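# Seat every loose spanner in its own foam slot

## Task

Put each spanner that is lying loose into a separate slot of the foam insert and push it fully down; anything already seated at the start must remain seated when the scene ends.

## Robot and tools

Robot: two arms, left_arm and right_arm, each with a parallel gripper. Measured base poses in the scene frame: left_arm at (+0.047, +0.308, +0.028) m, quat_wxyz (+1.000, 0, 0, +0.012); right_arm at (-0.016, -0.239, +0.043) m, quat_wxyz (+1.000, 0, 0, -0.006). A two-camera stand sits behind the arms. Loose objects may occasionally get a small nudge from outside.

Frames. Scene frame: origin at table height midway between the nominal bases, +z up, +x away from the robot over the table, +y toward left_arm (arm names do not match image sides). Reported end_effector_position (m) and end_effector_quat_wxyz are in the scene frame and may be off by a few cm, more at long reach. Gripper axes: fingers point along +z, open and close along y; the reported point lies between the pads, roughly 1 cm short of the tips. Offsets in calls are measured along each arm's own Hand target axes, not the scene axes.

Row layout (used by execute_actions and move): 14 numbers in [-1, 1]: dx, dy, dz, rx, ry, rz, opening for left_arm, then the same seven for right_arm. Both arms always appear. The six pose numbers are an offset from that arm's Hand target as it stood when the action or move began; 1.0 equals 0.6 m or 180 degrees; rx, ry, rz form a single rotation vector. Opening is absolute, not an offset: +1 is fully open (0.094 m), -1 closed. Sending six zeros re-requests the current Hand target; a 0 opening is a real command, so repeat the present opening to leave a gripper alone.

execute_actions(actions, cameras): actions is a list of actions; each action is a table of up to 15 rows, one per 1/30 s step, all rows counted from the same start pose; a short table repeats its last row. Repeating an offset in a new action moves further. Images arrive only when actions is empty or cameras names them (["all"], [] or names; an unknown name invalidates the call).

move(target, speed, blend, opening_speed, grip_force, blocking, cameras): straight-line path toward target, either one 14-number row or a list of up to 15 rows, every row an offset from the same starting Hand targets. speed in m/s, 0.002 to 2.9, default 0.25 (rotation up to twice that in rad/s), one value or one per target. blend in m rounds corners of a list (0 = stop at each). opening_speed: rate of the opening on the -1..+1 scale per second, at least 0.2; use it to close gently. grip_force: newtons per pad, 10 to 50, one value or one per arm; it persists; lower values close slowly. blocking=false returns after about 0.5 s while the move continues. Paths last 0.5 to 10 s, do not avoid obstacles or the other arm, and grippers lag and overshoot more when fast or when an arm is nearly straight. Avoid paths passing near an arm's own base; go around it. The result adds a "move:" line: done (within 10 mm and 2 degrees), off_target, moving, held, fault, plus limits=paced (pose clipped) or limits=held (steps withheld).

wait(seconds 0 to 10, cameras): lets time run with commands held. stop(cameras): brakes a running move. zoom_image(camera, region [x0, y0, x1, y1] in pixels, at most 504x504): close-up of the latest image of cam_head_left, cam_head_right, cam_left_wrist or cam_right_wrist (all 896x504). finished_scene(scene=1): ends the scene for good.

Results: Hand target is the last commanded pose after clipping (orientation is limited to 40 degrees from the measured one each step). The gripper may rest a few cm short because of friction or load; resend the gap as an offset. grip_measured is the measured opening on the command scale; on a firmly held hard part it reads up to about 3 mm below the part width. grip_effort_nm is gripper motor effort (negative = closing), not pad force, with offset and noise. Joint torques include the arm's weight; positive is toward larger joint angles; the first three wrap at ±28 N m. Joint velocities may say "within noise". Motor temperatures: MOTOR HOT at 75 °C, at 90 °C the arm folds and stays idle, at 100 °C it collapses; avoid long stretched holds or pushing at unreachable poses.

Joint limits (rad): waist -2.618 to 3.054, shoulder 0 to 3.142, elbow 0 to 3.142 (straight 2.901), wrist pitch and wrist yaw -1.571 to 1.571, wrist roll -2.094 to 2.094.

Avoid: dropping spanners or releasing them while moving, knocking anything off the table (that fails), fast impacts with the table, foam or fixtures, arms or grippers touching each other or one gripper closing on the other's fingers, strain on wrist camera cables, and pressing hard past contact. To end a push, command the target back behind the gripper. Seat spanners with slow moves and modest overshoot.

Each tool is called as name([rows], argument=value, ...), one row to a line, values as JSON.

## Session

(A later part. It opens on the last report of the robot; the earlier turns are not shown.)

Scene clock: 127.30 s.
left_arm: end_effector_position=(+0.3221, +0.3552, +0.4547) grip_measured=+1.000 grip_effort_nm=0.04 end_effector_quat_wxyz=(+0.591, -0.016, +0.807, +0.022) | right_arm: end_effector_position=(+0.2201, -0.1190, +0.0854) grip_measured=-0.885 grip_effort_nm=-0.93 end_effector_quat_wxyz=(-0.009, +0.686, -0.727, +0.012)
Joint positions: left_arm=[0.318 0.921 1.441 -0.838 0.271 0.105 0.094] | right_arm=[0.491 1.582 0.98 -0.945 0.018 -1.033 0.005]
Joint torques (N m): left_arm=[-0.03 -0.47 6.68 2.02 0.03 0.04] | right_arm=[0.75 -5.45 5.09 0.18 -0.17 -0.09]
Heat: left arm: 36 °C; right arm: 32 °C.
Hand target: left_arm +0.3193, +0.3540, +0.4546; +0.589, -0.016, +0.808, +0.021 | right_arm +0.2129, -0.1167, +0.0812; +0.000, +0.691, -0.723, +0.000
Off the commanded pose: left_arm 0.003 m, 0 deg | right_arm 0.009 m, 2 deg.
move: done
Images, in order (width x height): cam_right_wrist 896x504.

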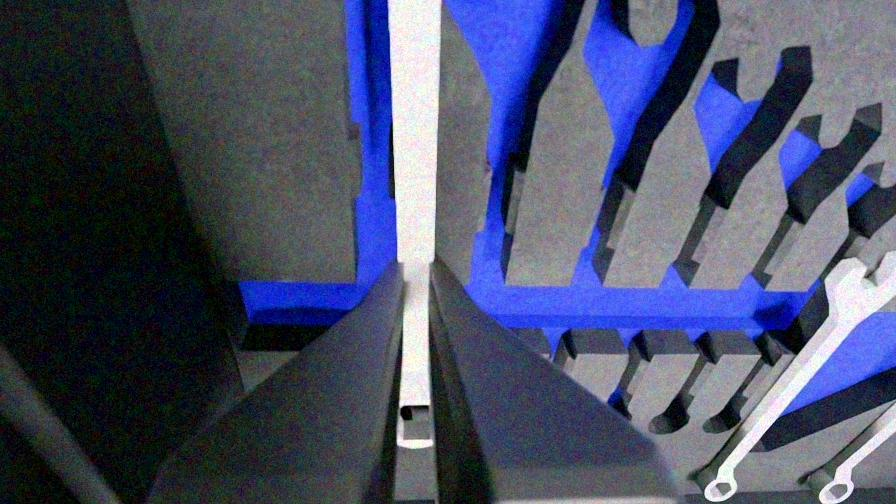

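move([
  [0,0,0,0,0,0,1, 0,0,-0.04,0,0,0,-0.92],
  [0,0,0,0,0,0,1, 0.0198,0.0014,-0.0367,0,0,0,-0.92],
], speed=0.08, cameras=["cam_right_wrist"])

zoom_image(camera="cam_right_wrist", region=[340, 0, 640, 300])

zoom_image(camera="cam_right_wrist", region=[340, 300, 490, 450])

Scene clock: 129.33 s.
left_arm: end_effector_position=(+0.3221, +0.3552, +0.4547) grip_measured=+1.000 grip_effort_nm=0.04 end_effector_quat_wxyz=(+0.591, -0.016, +0.807, +0.022) | right_arm: end_effector_position=(+0.2110, -0.1298, +0.0973) grip_measured=-0.891 grip_effort_nm=-1.00 end_effector_quat_wxyz=(+0.012, +0.691, -0.723, +0.004)
Joint positions: left_arm=[0.318 0.921 1.441 -0.838 0.271 0.105 0.094] | right_arm=[0.467 1.559 1.007 -1.039 0.015 -1.069 0.005]
Joint torques (N m): left_arm=[-0.14 -0.39 6.76 2.07 0 -0.01] | right_arm=[-0.64 -8.06 6.11 0.1 -0.13 -0.12]
Heat: left arm: 36 °C; right arm: 33 °C.
Hand target: left_arm +0.3193, +0.3540, +0.4546; +0.589, -0.016, +0.808, +0.021 | right_arm +0.2115, -0.1285, +0.1032; +0.000, +0.691, -0.723, +0.000
Off the commanded pose: left_arm 0.003 m, 0 deg | right_arm 0.006 m, 1 deg.
move: done
Images, in order (width x height): cam_right_wrist 896x504.

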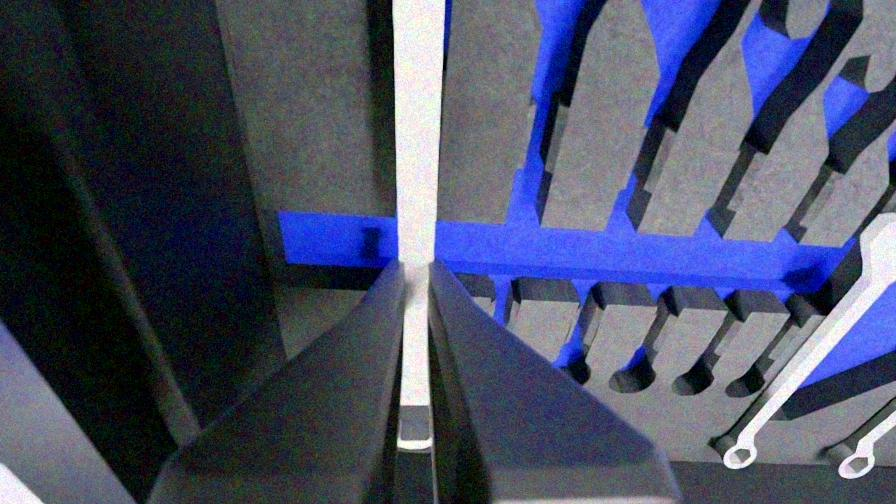

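Scaled by 1.680 from the camera's 896x504 image, which has a finer 1280x720 frame.

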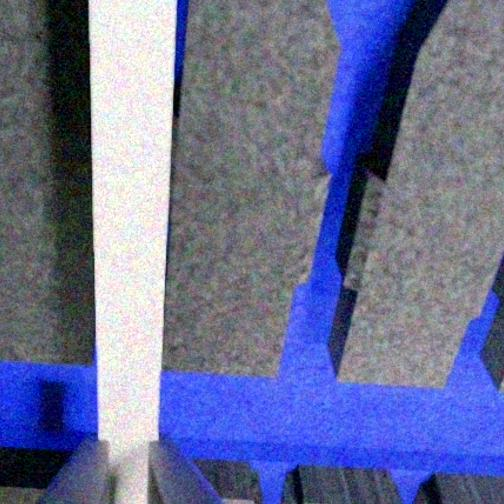

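Scaled by 3.360 from the camera's 896x504 image, which has a finer 1280x720 frame.

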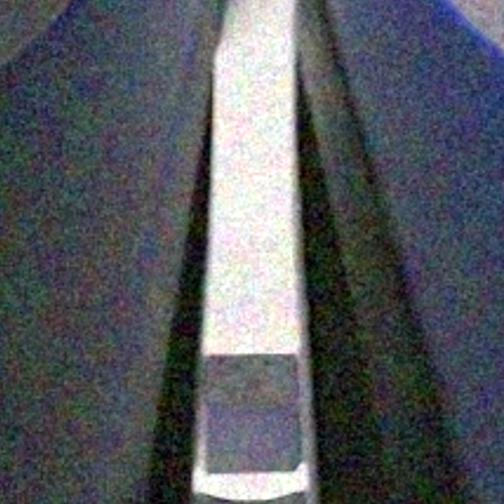

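move([
  [0,0,0,0,0,0,1, 0,0.0037,-0.015,0,0,0.0072,-0.92],
  [0,0,0,0,0,0,1, 0,0.0037,0.012,0,0,0.0072,-0.92],
], speed=0.08, cameras=["cam_right_wrist"])

zoom_image(camera="cam_right_wrist", region=[340, 0, 640, 300])

Scene clock: 131.77 s.
left_arm: end_effector_position=(+0.3221, +0.3552, +0.4547) grip_measured=+1.000 grip_effort_nm=0.04 end_effector_quat_wxyz=(+0.591, -0.016, +0.807, +0.022) | right_arm: end_effector_position=(+0.2105, -0.1301, +0.0974) grip_measured=-0.891 grip_effort_nm=-1.00 end_effector_quat_wxyz=(+0.005, +0.685, -0.728, +0.006)
Joint positions: left_arm=[0.318 0.921 1.441 -0.838 0.271 0.105 0.094] | right_arm=[0.467 1.543 0.992 -1.027 0.015 -1.055 0.005]
Joint torques (N m): left_arm=[0.08 -0.68 6.89 2.03 0.02 0] | right_arm=[-0.24 -6.35 4.96 0.32 -0.14 0.04]
Heat: left arm: 36 °C; right arm: 33 °C.
Hand target: left_arm +0.3193, +0.3540, +0.4546; +0.589, -0.016, +0.808, +0.021 | right_arm +0.2093, -0.1285, +0.0960; +0.000, +0.683, -0.730, +0.000
Off the commanded pose: left_arm 0.003 m, 0 deg | right_arm 0.002 m, 1 deg.
move: done
Images, in order (width x height): cam_right_wrist 896x504.

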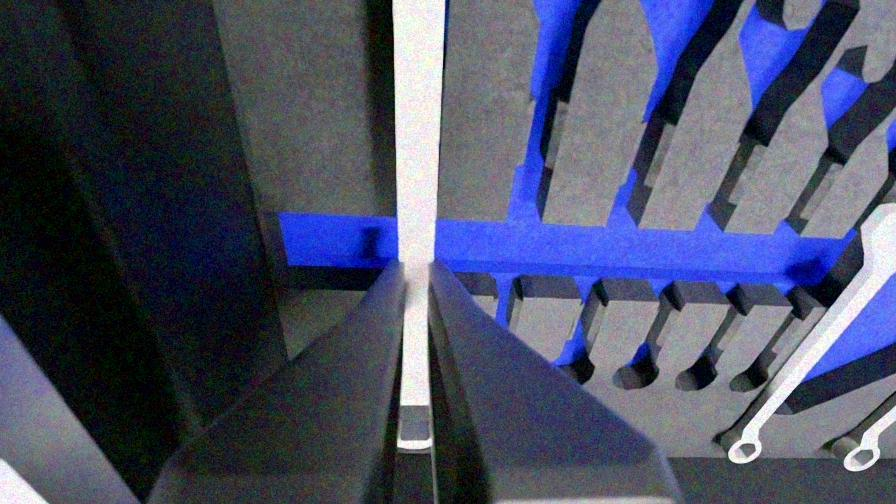

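Scaled by 1.680 from the camera's 896x504 image, which has a finer 1280x720 frame.

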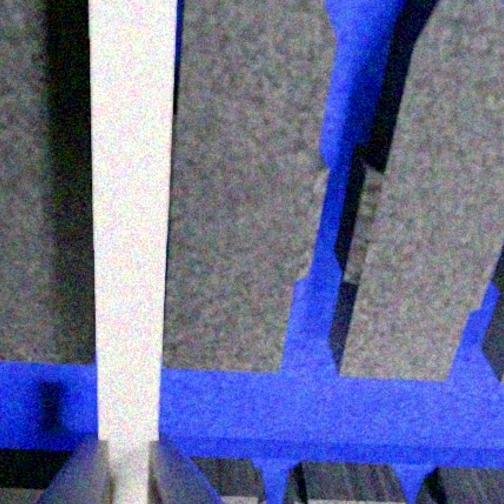

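move([
  [0,0,0,0,0,0,1, 0,0.0,-0.012,0,0,0.004,-0.92],
  [0,0,0,0,0,0,1, 0,0.0,0.015,0,0,0.004,-0.92],
], speed=0.08, cameras=["cam_right_wrist"])

zoom_image(camera="cam_right_wrist", region=[340, 0, 640, 300])

Scene clock: 133.83 s.
left_arm: end_effector_position=(+0.3221, +0.3552, +0.4547) grip_measured=+1.000 grip_effort_nm=0.04 end_effector_quat_wxyz=(+0.591, -0.016, +0.807, +0.022) | right_arm: end_effector_position=(+0.2108, -0.1299, +0.0909) grip_measured=-0.891 grip_effort_nm=-1.00 end_effector_quat_wxyz=(+0.000, +0.681, -0.732, +0.008)
Joint positions: left_arm=[0.318 0.921 1.441 -0.838 0.271 0.105 0.094] | right_arm=[0.467 1.543 0.965 -0.989 0.015 -1.042 0.005]
Joint torques (N m): left_arm=[-0.09 -0.34 6.8 2.07 0.05 0.05] | right_arm=[-0.27 -5.3 5 0.34 -0.15 0.03]
Heat: left arm: 36 °C; right arm: 33 °C.
Hand target: left_arm +0.3193, +0.3540, +0.4546; +0.589, -0.016, +0.808, +0.021 | right_arm +0.2093, -0.1285, +0.0870; +0.000, +0.678, -0.735, +0.000
Off the commanded pose: left_arm 0.003 m, 0 deg | right_arm 0.004 m, 1 deg.
move: done
Images, in order (width x height): cam_right_wrist 896x504.

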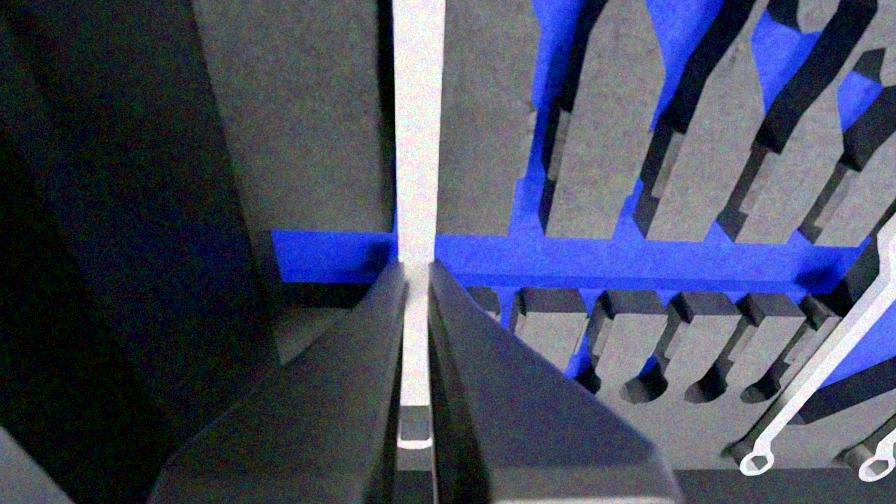

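Scaled by 1.680 from the camera's 896x504 image, which has a finer 1280x720 frame.

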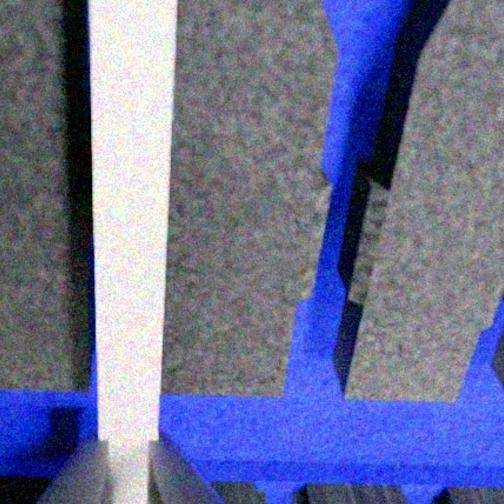

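move([
  [0,0,0,0,0,0,1, 0,0.002,-0.012,0,0,0.00,-0.92],
  [0,0,0,0,0,0,1, 0,0.002,0.0045,0,0,0.00,-0.92],
], speed=0.08, cameras=["cam_right_wrist"])

zoom_image(camera="cam_right_wrist", region=[340, 0, 640, 300])

Scene clock: 135.63 s.
left_arm: end_effector_position=(+0.3221, +0.3552, +0.4547) grip_measured=+1.000 grip_effort_nm=0.04 end_effector_quat_wxyz=(+0.591, -0.016, +0.807, +0.022) | right_arm: end_effector_position=(+0.2101, -0.1303, +0.0883) grip_measured=-0.891 grip_effort_nm=-1.00 end_effector_quat_wxyz=(+0.000, +0.680, -0.733, +0.008)
Joint positions: left_arm=[0.318 0.921 1.441 -0.838 0.271 0.105 0.094] | right_arm=[0.467 1.543 0.954 -0.978 0.015 -1.04 0.005]
Joint torques (N m): left_arm=[0.06 -0.43 6.6 2.09 0.02 0.01] | right_arm=[-0.01 -5.31 4.96 0.35 -0.14 0.03]
Heat: left arm: 36 °C; right arm: 32 °C.
Hand target: left_arm +0.3193, +0.3540, +0.4546; +0.589, -0.016, +0.808, +0.021 | right_arm +0.2080, -0.1284, +0.0843; +0.000, +0.678, -0.735, +0.000
Off the commanded pose: left_arm 0.003 m, 0 deg | right_arm 0.005 m, 1 deg.
move: done
Images, in order (width x height): cam_right_wrist 896x504.

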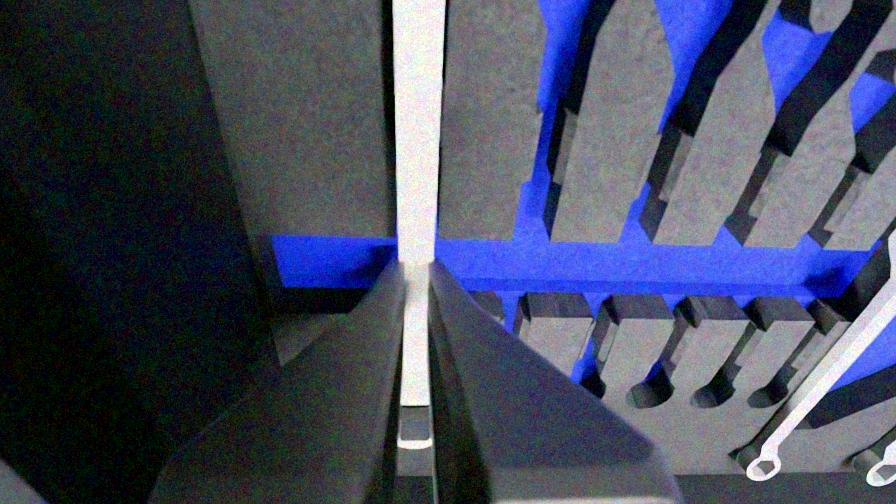

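Scaled by 1.680 from the camera's 896x504 image, which has a finer 1280x720 frame.

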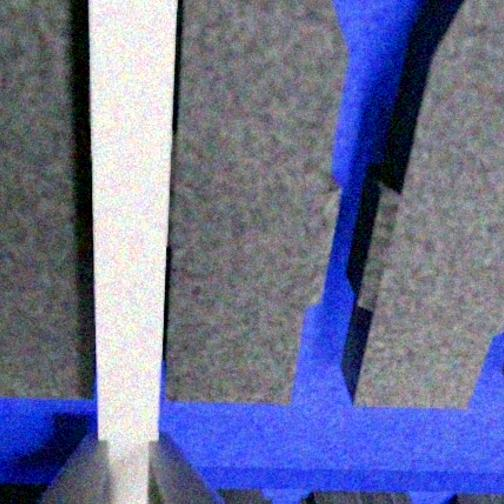

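move(target=[0,0,0,0,0,0,1, 0,0,0.012,0,0,0,-0.92], speed=0.04, cameras=["cam_right_wrist"])

zoom_image(camera="cam_right_wrist", region=[340, 0, 640, 300])

Scene clock: 136.80 s.
left_arm: end_effector_position=(+0.3221, +0.3552, +0.4547) grip_measured=+1.000 grip_effort_nm=0.04 end_effector_quat_wxyz=(+0.591, -0.016, +0.807, +0.022) | right_arm: end_effector_position=(+0.2104, -0.1301, +0.0860) grip_measured=-0.891 grip_effort_nm=-1.00 end_effector_quat_wxyz=(+0.000, +0.680, -0.733, +0.008)
Joint positions: left_arm=[0.318 0.921 1.441 -0.838 0.271 0.105 0.094] | right_arm=[0.467 1.547 0.948 -0.967 0.015 -1.04 0.005]
Joint torques (N m): left_arm=[-0.06 -0.49 6.82 2.05 0.04 0.04] | right_arm=[-0.03 -4.68 3.79 0.59 -0.15 0.04]
Heat: left arm: 36 °C; right arm: 32 °C.
Hand target: left_arm +0.3193, +0.3540, +0.4546; +0.589, -0.016, +0.808, +0.021 | right_arm +0.2081, -0.1284, +0.0771; +0.000, +0.678, -0.735, +0.000
Off the commanded pose: left_arm 0.003 m, 0 deg | right_arm 0.009 m, 1 deg.
move: done
Images, in order (width x height): cam_right_wrist 896x504.

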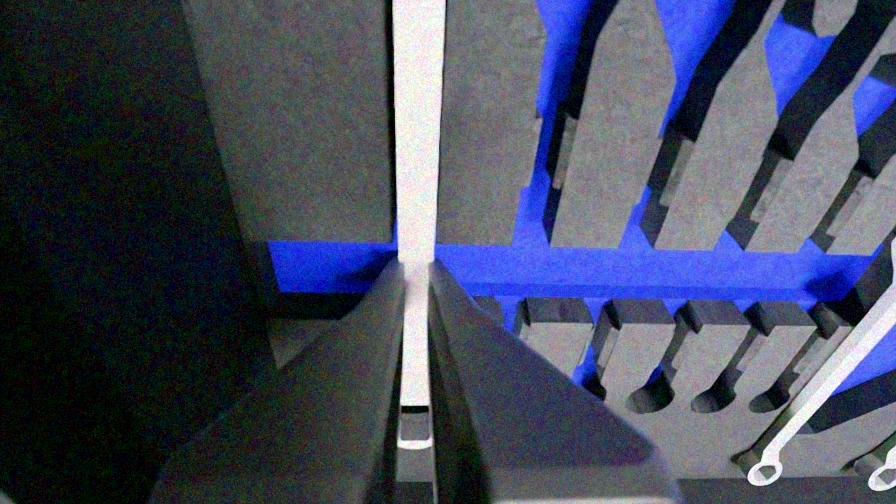

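Scaled by 1.680 from the camera's 896x504 image, which has a finer 1280x720 frame.

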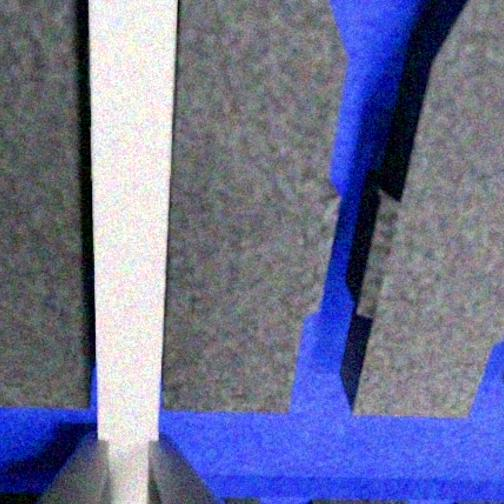

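zoom_image(camera="cam_right_wrist", region=[340, 340, 490, 490])

zoom_image(camera="cam_right_wrist", region=[560, 280, 860, 500])

Scaled by 3.360 from the camera's 896x504 image, which has a finer 1280x720 frame.

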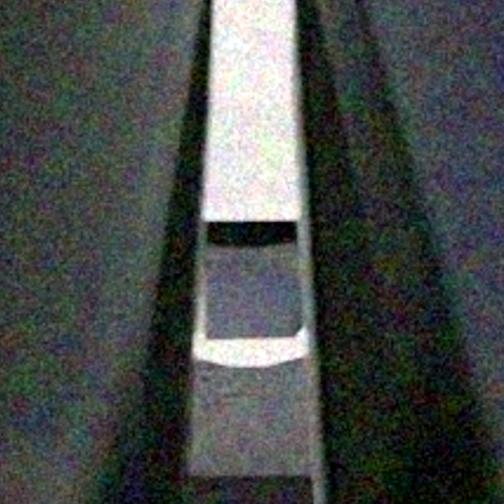

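Scaled by 1.680 from the camera's 896x504 image, which has a finer 1280x720 frame.

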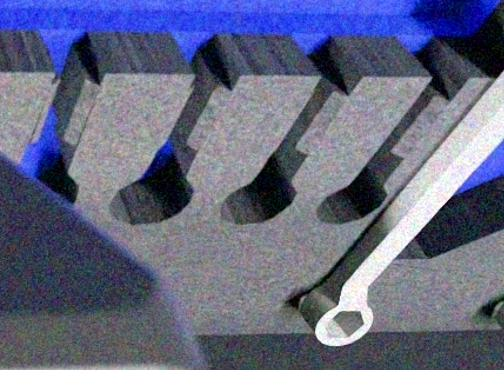

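move(target=[0,0,0,0,0,0,1, 0,0,-0.006,0,0,0,-0.92], speed=0.04)

move(target=[0,0,0,0,0,0,1, 0,0,0,0,0,0,-0.6], speed=0.04, opening_speed=0.6, cameras=["cam_right_wrist"])

Scene clock: 140.33 s.
left_arm: end_effector_position=(+0.3221, +0.3552, +0.4547) grip_measured=+1.000 grip_effort_nm=0.04 end_effector_quat_wxyz=(+0.591, -0.016, +0.807, +0.022) | right_arm: end_effector_position=(+0.2104, -0.1301, +0.0860) grip_measured=-0.891 grip_effort_nm=-1.00 end_effector_quat_wxyz=(+0.000, +0.680, -0.733, +0.008)
Joint positions: left_arm=[0.318 0.921 1.441 -0.838 0.271 0.105 0.094] | right_arm=[0.467 1.547 0.948 -0.967 0.015 -1.04 0.005]
Joint torques (N m): left_arm=[-0.03 -0.59 6.72 2 0.01 0.03] | right_arm=[-0.03 -5.11 4.59 0.41 -0.15 0.04]
Heat: left arm: 36 °C; right arm: 32 °C.
Hand target: left_arm +0.3193, +0.3540, +0.4546; +0.589, -0.016, +0.808, +0.021 | right_arm +0.2081, -0.1284, +0.0807; +0.000, +0.678, -0.735, +0.000
Off the commanded pose: left_arm 0.003 m, 0 deg | right_arm 0.006 m, 1 deg.
move: done

Scene clock: 141.07 s.
left_arm: end_effector_position=(+0.3221, +0.3552, +0.4547) grip_measured=+1.000 grip_effort_nm=0.04 end_effector_quat_wxyz=(+0.591, -0.016, +0.807, +0.022) | right_arm: end_effector_position=(+0.2113, -0.1292, +0.0860) grip_measured=-0.602 grip_effort_nm=0.13 end_effector_quat_wxyz=(-0.003, +0.679, -0.734, +0.007)
Joint positions: left_arm=[0.318 0.921 1.441 -0.838 0.271 0.105 0.094] | right_arm=[0.467 1.547 0.948 -0.962 0.013 -1.038 0.019]
Joint torques (N m): left_arm=[-0.1 -0.55 6.94 2.04 0.03 0.05] | right_arm=[-0.02 -5.14 4.64 0.36 -0.13 0.02]
Heat: left arm: 36 °C; right arm: 32 °C.
Hand target: left_arm +0.3193, +0.3540, +0.4546; +0.589, -0.016, +0.808, +0.021 | right_arm +0.2081, -0.1283, +0.0807; +0.000, +0.678, -0.735, +0.000
Off the commanded pose: left_arm 0.003 m, 0 deg | right_arm 0.006 m, 1 deg.
move: done
Images, in order (width x height): cam_right_wrist 896x504.

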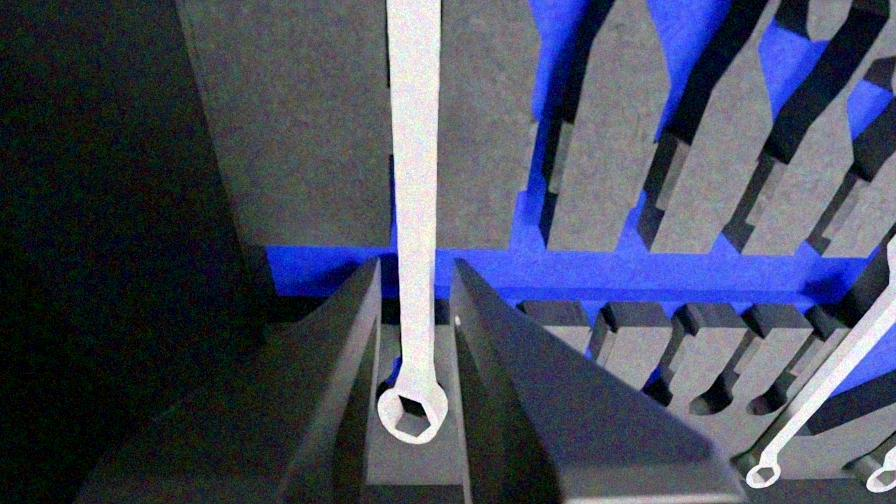

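move([
  [0,0,0,0,0,0,1, 0,0,-0.1052,0,0,0,-0.6],
  [0,0,0,0,0,0,1, 0.0398,-0.0417,-0.1052,0,0,0.4744,-0.6],
], speed=0.15, cameras=["cam_right_wrist"])

zoom_image(camera="cam_right_wrist", region=[340, 80, 560, 260])

zoom_image(camera="cam_right_wrist", region=[0, 100, 300, 300])

Scene clock: 148.10 s.
left_arm: end_effector_position=(+0.3221, +0.3552, +0.4547) grip_measured=+1.000 grip_effort_nm=0.04 end_effector_quat_wxyz=(+0.591, -0.016, +0.807, +0.022) | right_arm: end_effector_position=(+0.2234, -0.1553, +0.1374) grip_measured=-0.602 grip_effort_nm=0.13 end_effector_quat_wxyz=(-0.009, -0.008, +1.000, -0.005)
Joint positions: left_arm=[0.318 0.921 1.441 -0.838 0.271 0.105 0.094] | right_arm=[0.346 1.529 1.141 -1.203 0.003 0.32 0.019]
Joint torques (N m): left_arm=[0.03 -0.69 6.87 2.03 0.03 0.03] | right_arm=[-0.76 -5.34 9.03 0.09 -0.04 0.02]
Heat: left arm: 36 °C; right arm: 33 °C.
Hand target: left_arm +0.3193, +0.3540, +0.4546; +0.589, -0.016, +0.808, +0.021 | right_arm +0.2312, -0.1541, +0.1438; +0.000, +0.000, +1.000, +0.000
Off the commanded pose: left_arm 0.003 m, 0 deg | right_arm 0.010 m, 1 deg.
move: done
Images, in order (width x height): cam_right_wrist 896x504.

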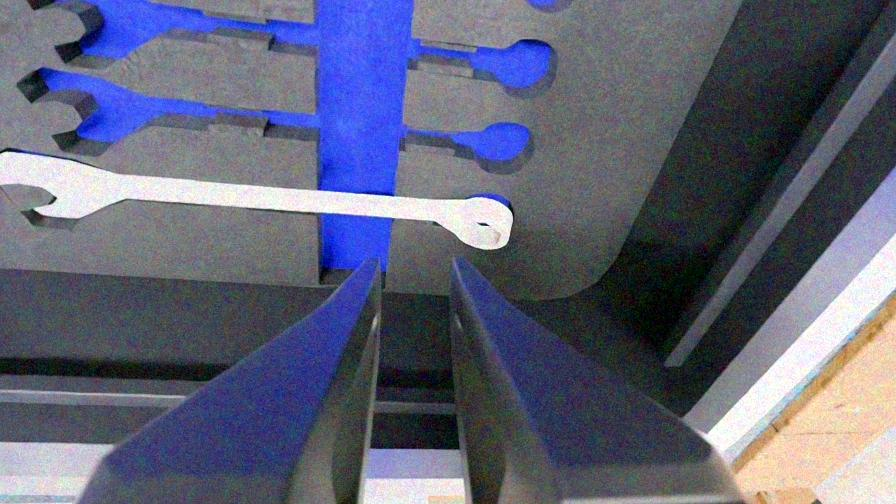

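Scaled by 2.291 from the camera's 896x504 image, which has a finer 1280x720 frame.

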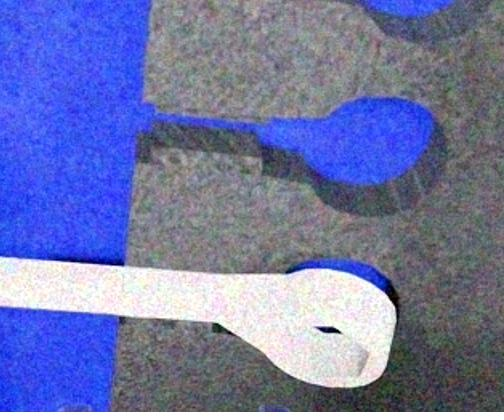

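Scaled by 1.680 from the camera's 896x504 image, which has a finer 1280x720 frame.

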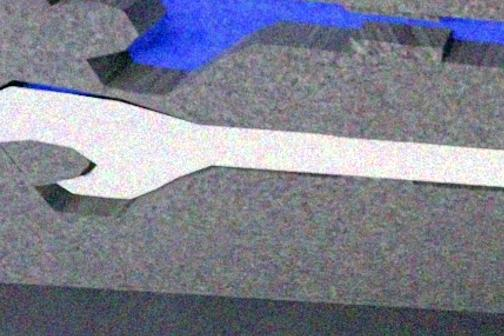

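zoom_image(camera="cam_right_wrist", region=[400, 160, 540, 280])

zoom_image(camera="cam_right_wrist", region=[0, 120, 160, 260])

Scaled by 3.600 from the camera's 896x504 image, which has a finer 1280x720 frame.

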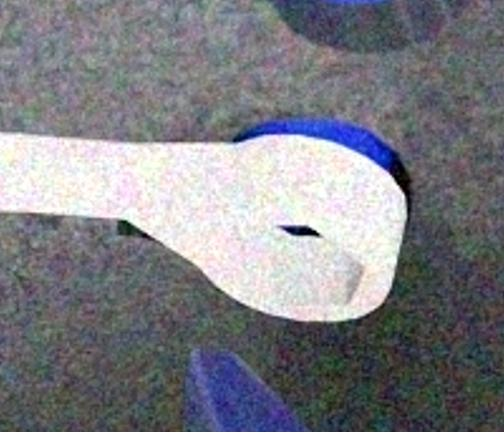

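Scaled by 3.150 from the camera's 896x504 image, which has a finer 1280x720 frame.

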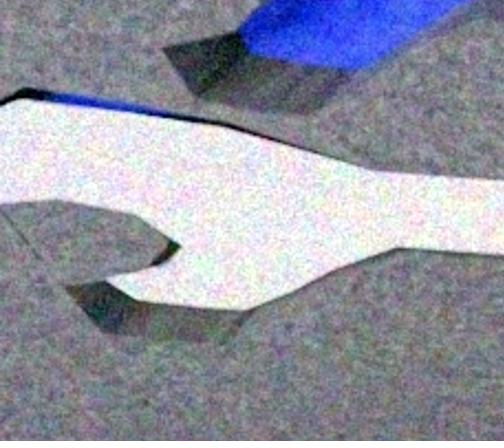

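execute_actions(actions=[], cameras=["cam_head_left", "cam_head_right"])

zoom_image(camera="cam_head_left", region=[400, 180, 540, 260])

zoom_image(camera="cam_head_right", region=[400, 180, 540, 260])

Scene clock: 149.00 s.
left_arm: end_effector_position=(+0.3221, +0.3552, +0.4547) grip_measured=+1.000 grip_effort_nm=0.04 end_effector_quat_wxyz=(+0.591, -0.016, +0.807, +0.022) | right_arm: end_effector_position=(+0.2234, -0.1553, +0.1374) grip_measured=-0.602 grip_effort_nm=0.13 end_effector_quat_wxyz=(-0.009, -0.007, +1.000, -0.005)
Joint positions: left_arm=[0.318 0.921 1.441 -0.838 0.271 0.105 0.094] | right_arm=[0.346 1.529 1.141 -1.203 0.003 0.32 0.019]
Joint velocities: within noise
Joint torques (N m): left_arm=[0.05 -0.55 6.83 2.03 0.01 0.04] | right_arm=[-0.73 -5.33 9.02 0.09 -0.04 0.06]
Motor temperatures (°C): left_arm=[28 26 34 36 25 26 25] | right_arm=[27 30 33 24 28 26 26]
Heat: left arm: 36 °C; right arm: 33 °C.
Hand target: left_arm +0.3193, +0.3540, +0.4546; +0.589, -0.016, +0.808, +0.021 | right_arm +0.2312, -0.1541, +0.1438; +0.000, +0.000, +1.000, +0.000
Tool commands: left_gripper/opening=+1.0 right_gripper/opening=-0.6
Off the commanded pose: left_arm 0.003 m, 0 deg | right_arm 0.010 m, 1 deg.
Images, in order (width x height): cam_head_left 896x504, cam_head_right 896x504.

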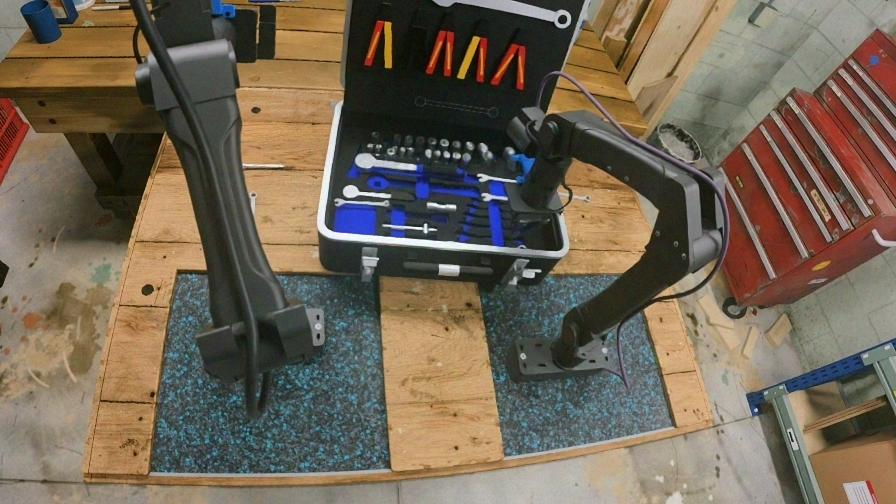

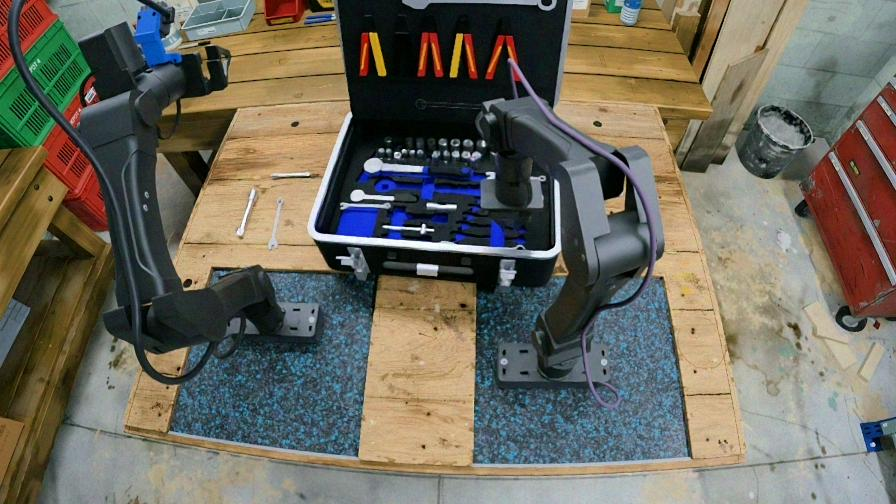

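Scaled by 3.600 from the camera's 896x504 image, which has a finer 1280x720 frame.

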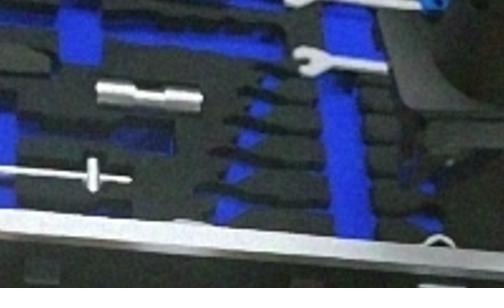

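Scaled by 3.600 from the camera's 896x504 image, which has a finer 1280x720 frame.

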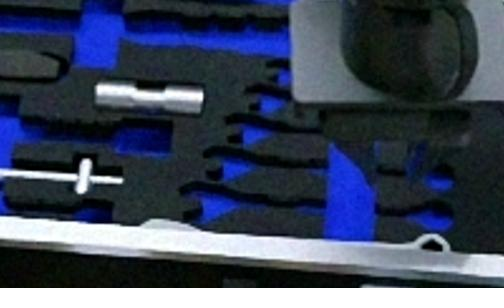

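move(target=[0,0,0,0,0,0,1, 0.02,-0.035,0.045,0,0,0,-0.98], speed=0.12, cameras=["cam_right_wrist"])

zoom_image(camera="cam_right_wrist", region=[340, 160, 560, 380])

Scene clock: 151.07 s.
left_arm: end_effector_position=(+0.3221, +0.3552, +0.4547) grip_measured=+1.000 grip_effort_nm=0.04 end_effector_quat_wxyz=(+0.591, -0.016, +0.807, +0.022) | right_arm: end_effector_position=(+0.2175, -0.1741, +0.1146) grip_measured=-0.976 grip_effort_nm=-0.16 end_effector_quat_wxyz=(-0.013, -0.001, +1.000, -0.004)
Joint positions: left_arm=[0.318 0.921 1.441 -0.838 0.271 0.105 0.094] | right_arm=[0.28 1.51 1.031 -1.119 0.002 0.267 0.001]
Joint torques (N m): left_arm=[0.02 -0.66 6.67 1.99 0.04 0.02] | right_arm=[-0.68 -7.69 5 0.3 -0.03 -0.08]
Heat: left arm: 36 °C; right arm: 34 °C.
Hand target: left_arm +0.3193, +0.3540, +0.4546; +0.589, -0.016, +0.808, +0.021 | right_arm +0.2191, -0.1751, +0.1169; +0.000, +0.000, +1.000, +0.000
Off the commanded pose: left_arm 0.003 m, 0 deg | right_arm 0.003 m, 2 deg.
move: done
Images, in order (width x height): cam_right_wrist 896x504.

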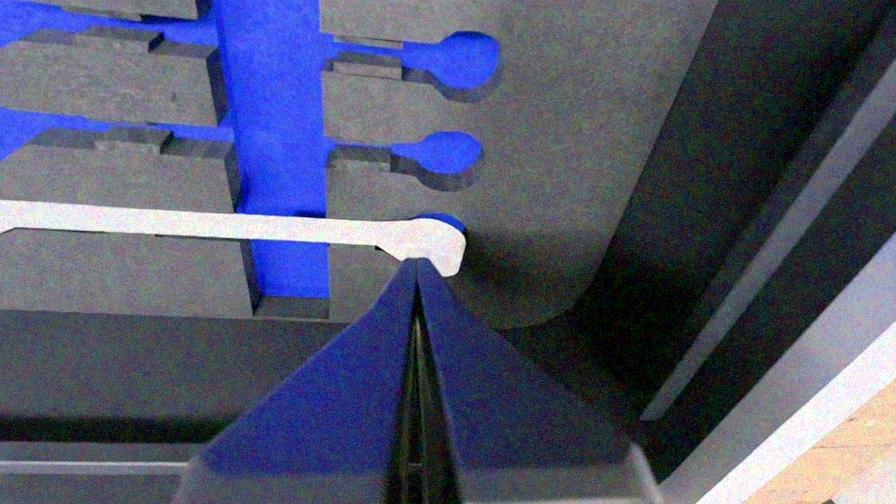

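Scaled by 2.291 from the camera's 896x504 image, which has a finer 1280x720 frame.

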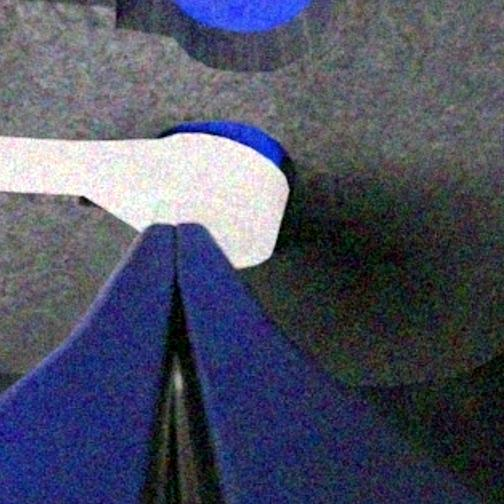

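move([
  [0,0,0,0,0,0,1, 0.0067,-0.0083,0.0,0,0,0,-0.98],
  [0,0,0,0,0,0,1, 0.0067,-0.0083,0.04,0,0,0,-0.98],
], speed=0.06, cameras=["cam_right_wrist"])

zoom_image(camera="cam_right_wrist", region=[340, 160, 560, 380])

Scene clock: 153.10 s.
left_arm: end_effector_position=(+0.3221, +0.3552, +0.4547) grip_measured=+1.000 grip_effort_nm=0.04 end_effector_quat_wxyz=(+0.591, -0.016, +0.807, +0.022) | right_arm: end_effector_position=(+0.2144, -0.1785, +0.0969) grip_measured=-0.976 grip_effort_nm=-0.16 end_effector_quat_wxyz=(-0.001, -0.002, +1.000, -0.001)
Joint positions: left_arm=[0.318 0.921 1.441 -0.838 0.271 0.105 0.094] | right_arm=[0.266 1.49 0.94 -1.024 0.001 0.251 0.001]
Joint velocities: left_arm=[0.017 0.007 0.007 -0.051 0.154 0.022 0] | right_arm=[within noise]
Joint torques (N m): left_arm=[-0.01 -0.65 6.83 2.04 -0.02 0.02] | right_arm=[-0.8 -5 4.72 0.43 -0.02 -0.07]
Heat: left arm: 37 °C; right arm: 33 °C.
Hand target: left_arm +0.3193, +0.3540, +0.4546; +0.589, -0.016, +0.808, +0.021 | right_arm +0.2152, -0.1801, +0.0928; +0.000, +0.000, +1.000, +0.000
Off the commanded pose: left_arm 0.003 m, 0 deg | right_arm 0.004 m, 0 deg.
move: done
Images, in order (width x height): cam_right_wrist 896x504.

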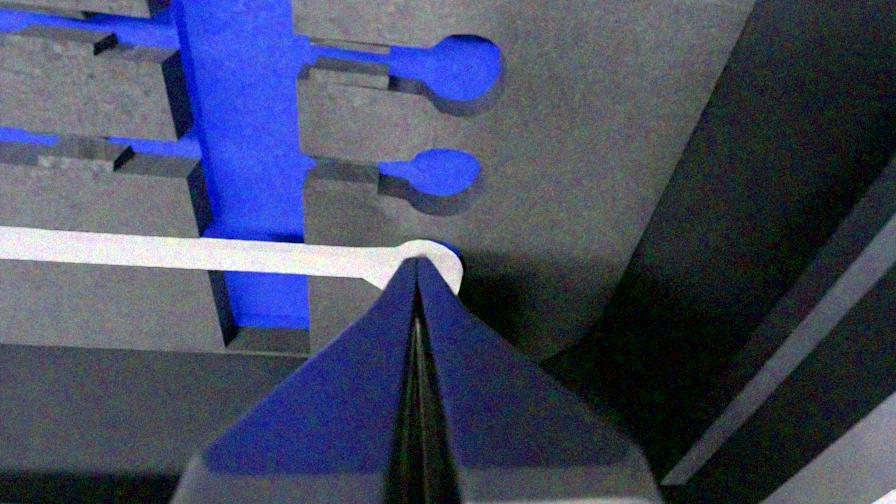

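Scaled by 2.291 from the camera's 896x504 image, which has a finer 1280x720 frame.

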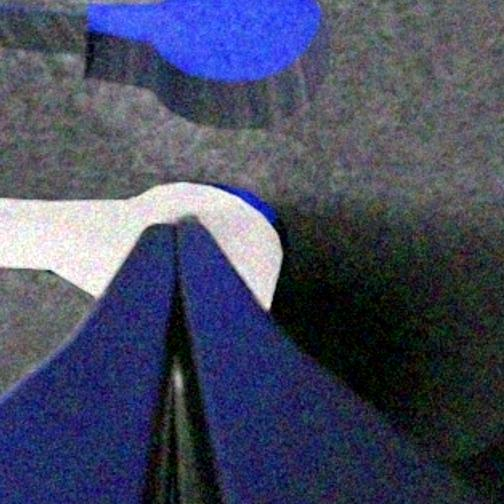

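move(target=[0,0,0,0,0,0,1, 0.002,-0.003,0.02,0,0,0,-0.98], speed=0.04, cameras=["cam_right_wrist"])

zoom_image(camera="cam_right_wrist", region=[340, 160, 560, 380])

Scene clock: 154.07 s.
left_arm: end_effector_position=(+0.3221, +0.3552, +0.4547) grip_measured=+1.000 grip_effort_nm=0.04 end_effector_quat_wxyz=(+0.591, -0.016, +0.807, +0.022) | right_arm: end_effector_position=(+0.2159, -0.1795, +0.0863) grip_measured=-0.976 grip_effort_nm=-0.16 end_effector_quat_wxyz=(+0.005, -0.002, +1.000, +0.001)
Joint positions: left_arm=[0.318 0.921 1.441 -0.838 0.271 0.105 0.094] | right_arm=[0.26 1.496 0.901 -0.966 0.001 0.245 0.001]
Joint torques (N m): left_arm=[-0.13 -0.62 6.83 2.07 0.02 0.01] | right_arm=[-0.81 -4.66 4.52 0.38 -0.03 -0.07]
Heat: left arm: 37 °C; right arm: 33 °C.
Hand target: left_arm +0.3193, +0.3540, +0.4546; +0.589, -0.016, +0.808, +0.021 | right_arm +0.2140, -0.1819, +0.0809; +0.000, +0.000, +1.000, +0.000
Off the commanded pose: left_arm 0.003 m, 0 deg | right_arm 0.006 m, 1 deg.
move: done
Images, in order (width x height): cam_right_wrist 896x504.

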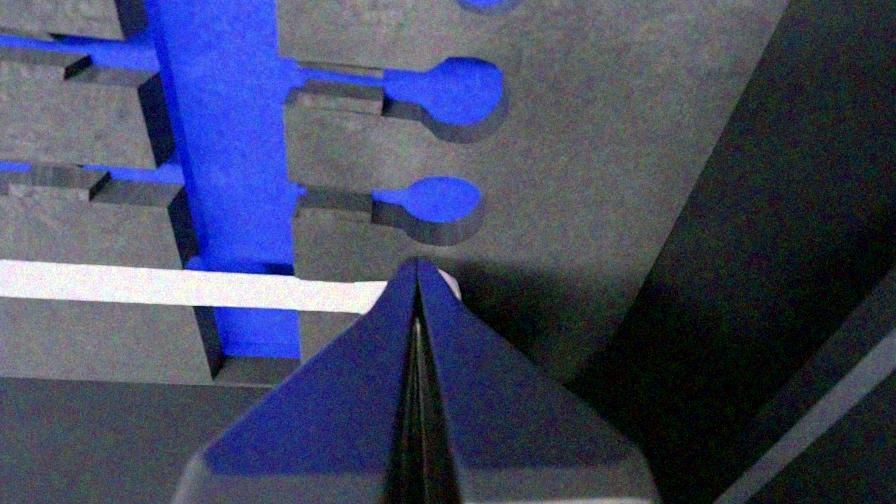

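Scaled by 2.291 from the camera's 896x504 image, which has a finer 1280x720 frame.

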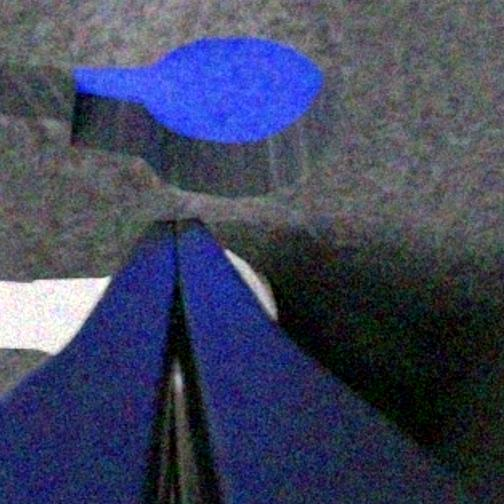

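move([
  [0,0,0,0,0,0,1, 0,0,-0.025,0,0,0,-0.98],
  [0,0,0,0,0,0,1, 0.013,-0.003,-0.025,0,0,0,-0.98],
  [0,0,0,0,0,0,1, 0.013,-0.003,-0.008,0,0,0,-0.98],
], speed=0.08, cameras=["cam_right_wrist"])

zoom_image(camera="cam_right_wrist", region=[340, 160, 560, 380])

Scene clock: 156.00 s.
left_arm: end_effector_position=(+0.3221, +0.3552, +0.4547) grip_measured=+1.000 grip_effort_nm=0.04 end_effector_quat_wxyz=(+0.591, -0.016, +0.807, +0.022) | right_arm: end_effector_position=(+0.2106, -0.1807, +0.0885) grip_measured=-0.976 grip_effort_nm=-0.16 end_effector_quat_wxyz=(+0.005, -0.002, +1.000, +0.001)
Joint positions: left_arm=[0.318 0.921 1.441 -0.838 0.271 0.105 0.094] | right_arm=[0.26 1.471 0.888 -0.978 0 0.244 0.001]
Joint torques (N m): left_arm=[0.03 -0.64 6.8 2.01 0.03 0.03] | right_arm=[-0.76 -5.6 4.42 0.24 -0.01 -0.07]
Heat: left arm: 37 °C; right arm: 33 °C.
Hand target: left_arm +0.3193, +0.3540, +0.4546; +0.589, -0.016, +0.808, +0.021 | right_arm +0.2062, -0.1837, +0.0856; +0.000, -0.001, +1.000, +0.000
Off the commanded pose: left_arm 0.003 m, 0 deg | right_arm 0.006 m, 1 deg.
move: done
Images, in order (width x height): cam_right_wrist 896x504.

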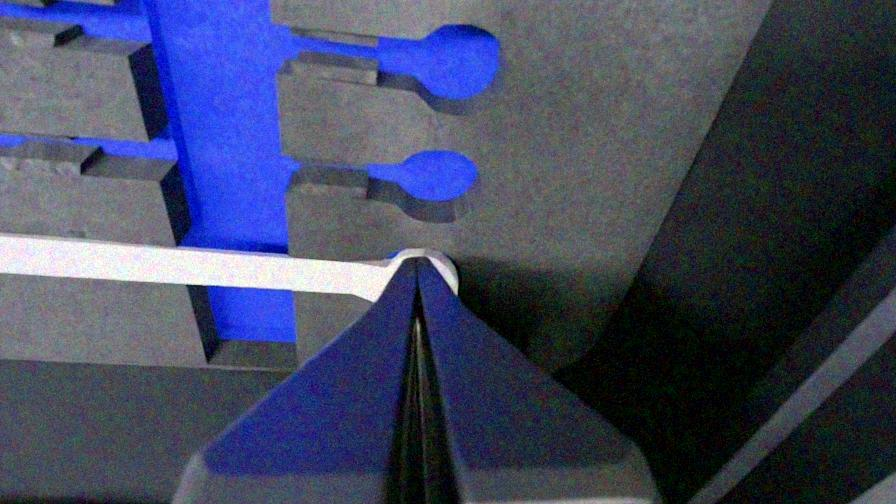

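Scaled by 2.291 from the camera's 896x504 image, which has a finer 1280x720 frame.

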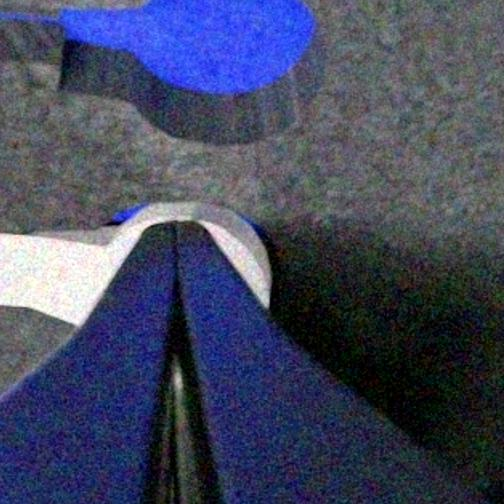

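move(target=[0,0,0,0,0,0,1, 0.0,0,-0.04,0,0,0,-0.98], speed=0.08, cameras=["cam_right_wrist"])

zoom_image(camera="cam_right_wrist", region=[340, 160, 560, 380])

Scene clock: 157.33 s.
left_arm: end_effector_position=(+0.3221, +0.3552, +0.4547) grip_measured=+1.000 grip_effort_nm=0.04 end_effector_quat_wxyz=(+0.591, -0.016, +0.807, +0.022) | right_arm: end_effector_position=(+0.1966, -0.1840, +0.0982) grip_measured=-0.976 grip_effort_nm=-0.16 end_effector_quat_wxyz=(-0.021, -0.002, +1.000, -0.005)
Joint positions: left_arm=[0.318 0.921 1.441 -0.838 0.271 0.105 0.094] | right_arm=[0.26 1.455 0.913 -1.073 -0.001 0.244 0.001]
Joint torques (N m): left_arm=[0.01 -0.57 6.94 2.03 0.02 0.02] | right_arm=[-0.76 -6.82 8.62 0.02 0.01 -0.06]
Heat: left arm: 37 °C; right arm: 33 °C.
Hand target: left_arm +0.3193, +0.3540, +0.4546; +0.589, -0.016, +0.808, +0.021 | right_arm +0.2061, -0.1837, +0.1097; +0.000, -0.001, +1.000, +0.000
Off the commanded pose: left_arm 0.003 m, 0 deg | right_arm 0.015 m, 2 deg.
move: off_target (right_arm)
Images, in order (width x height): cam_right_wrist 896x504.

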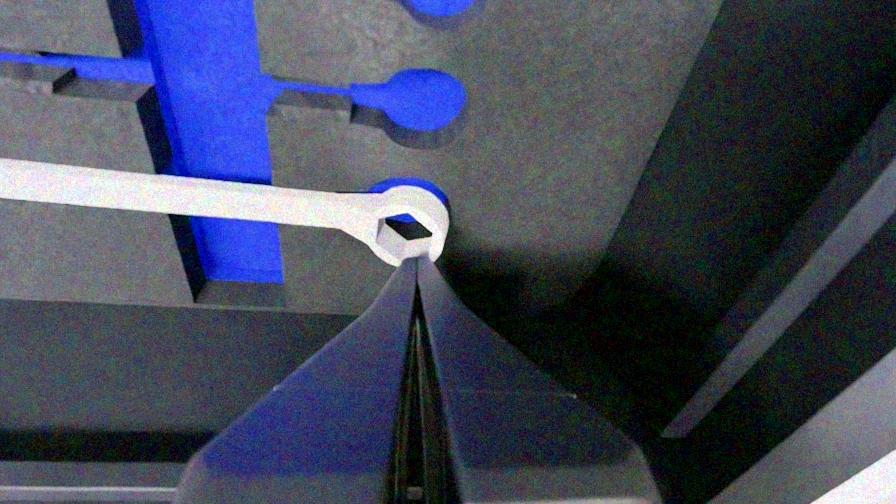

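Scaled by 2.291 from the camera's 896x504 image, which has a finer 1280x720 frame.

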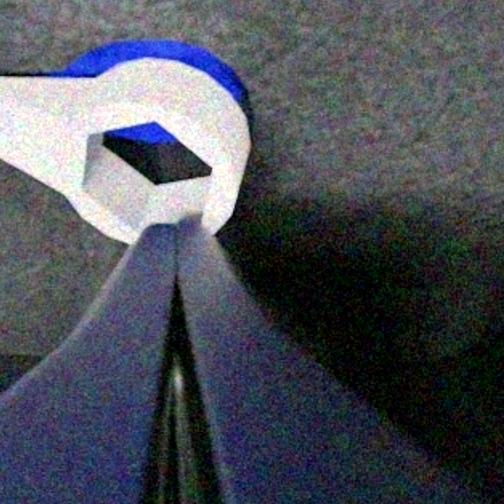

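move(target=[0,0,0,0,0,0,1, -0.03,0.04,-0.05,0,0,0,-0.98], speed=0.1, cameras=["cam_right_wrist"])

zoom_image(camera="cam_right_wrist", region=[400, 130, 560, 270])

zoom_image(camera="cam_right_wrist", region=[0, 100, 240, 280])

Scene clock: 158.77 s.
left_arm: end_effector_position=(+0.3221, +0.3552, +0.4547) grip_measured=+1.000 grip_effort_nm=0.04 end_effector_quat_wxyz=(+0.591, -0.016, +0.807, +0.022) | right_arm: end_effector_position=(+0.2185, -0.1632, +0.1337) grip_measured=-0.976 grip_effort_nm=-0.16 end_effector_quat_wxyz=(-0.008, +0.000, +1.000, -0.002)
Joint positions: left_arm=[0.318 0.921 1.441 -0.838 0.271 0.105 0.094] | right_arm=[0.32 1.499 1.099 -1.186 -0.001 0.308 0.001]
Joint torques (N m): left_arm=[-0.06 -0.62 6.82 2.02 0 0.03] | right_arm=[0.61 -5.07 8.75 0.09 0 0.08]
Heat: left arm: 37 °C; right arm: 33 °C.
Hand target: left_arm +0.3193, +0.3540, +0.4546; +0.589, -0.016, +0.808, +0.021 | right_arm +0.2242, -0.1597, +0.1397; +0.000, +0.000, +1.000, +0.000
Off the commanded pose: left_arm 0.003 m, 0 deg | right_arm 0.009 m, 1 deg.
move: done
Images, in order (width x height): cam_right_wrist 896x504.

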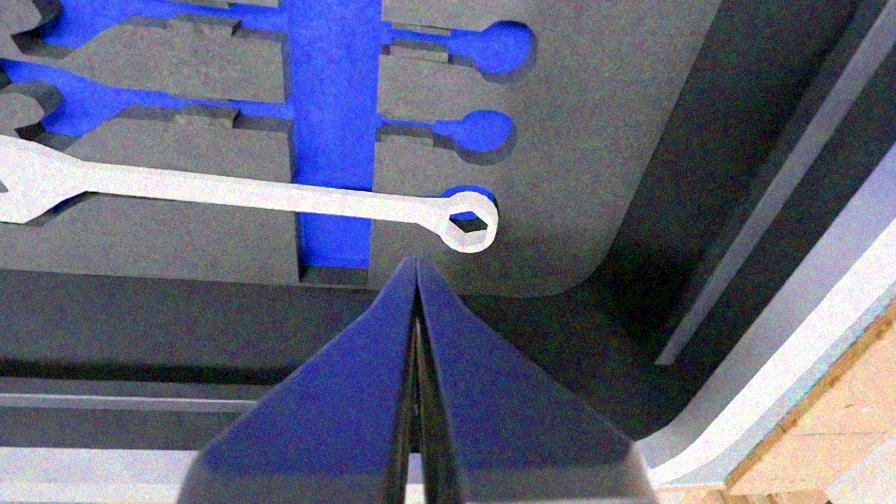

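Scaled by 3.150 from the camera's 896x504 image, which has a finer 1280x720 frame.

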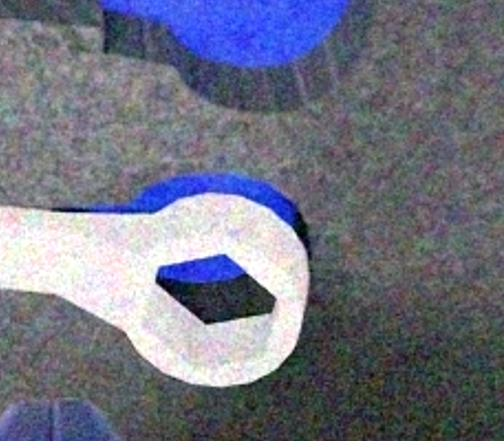

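Scaled by 2.100 from the camera's 896x504 image, which has a finer 1280x720 frame.

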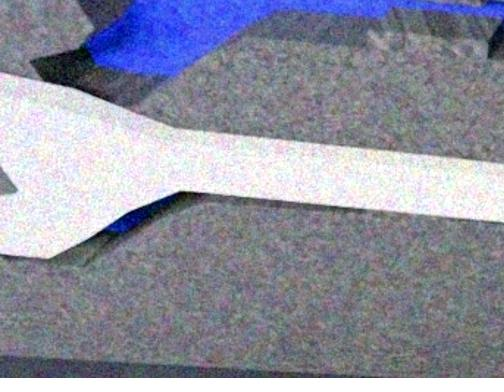

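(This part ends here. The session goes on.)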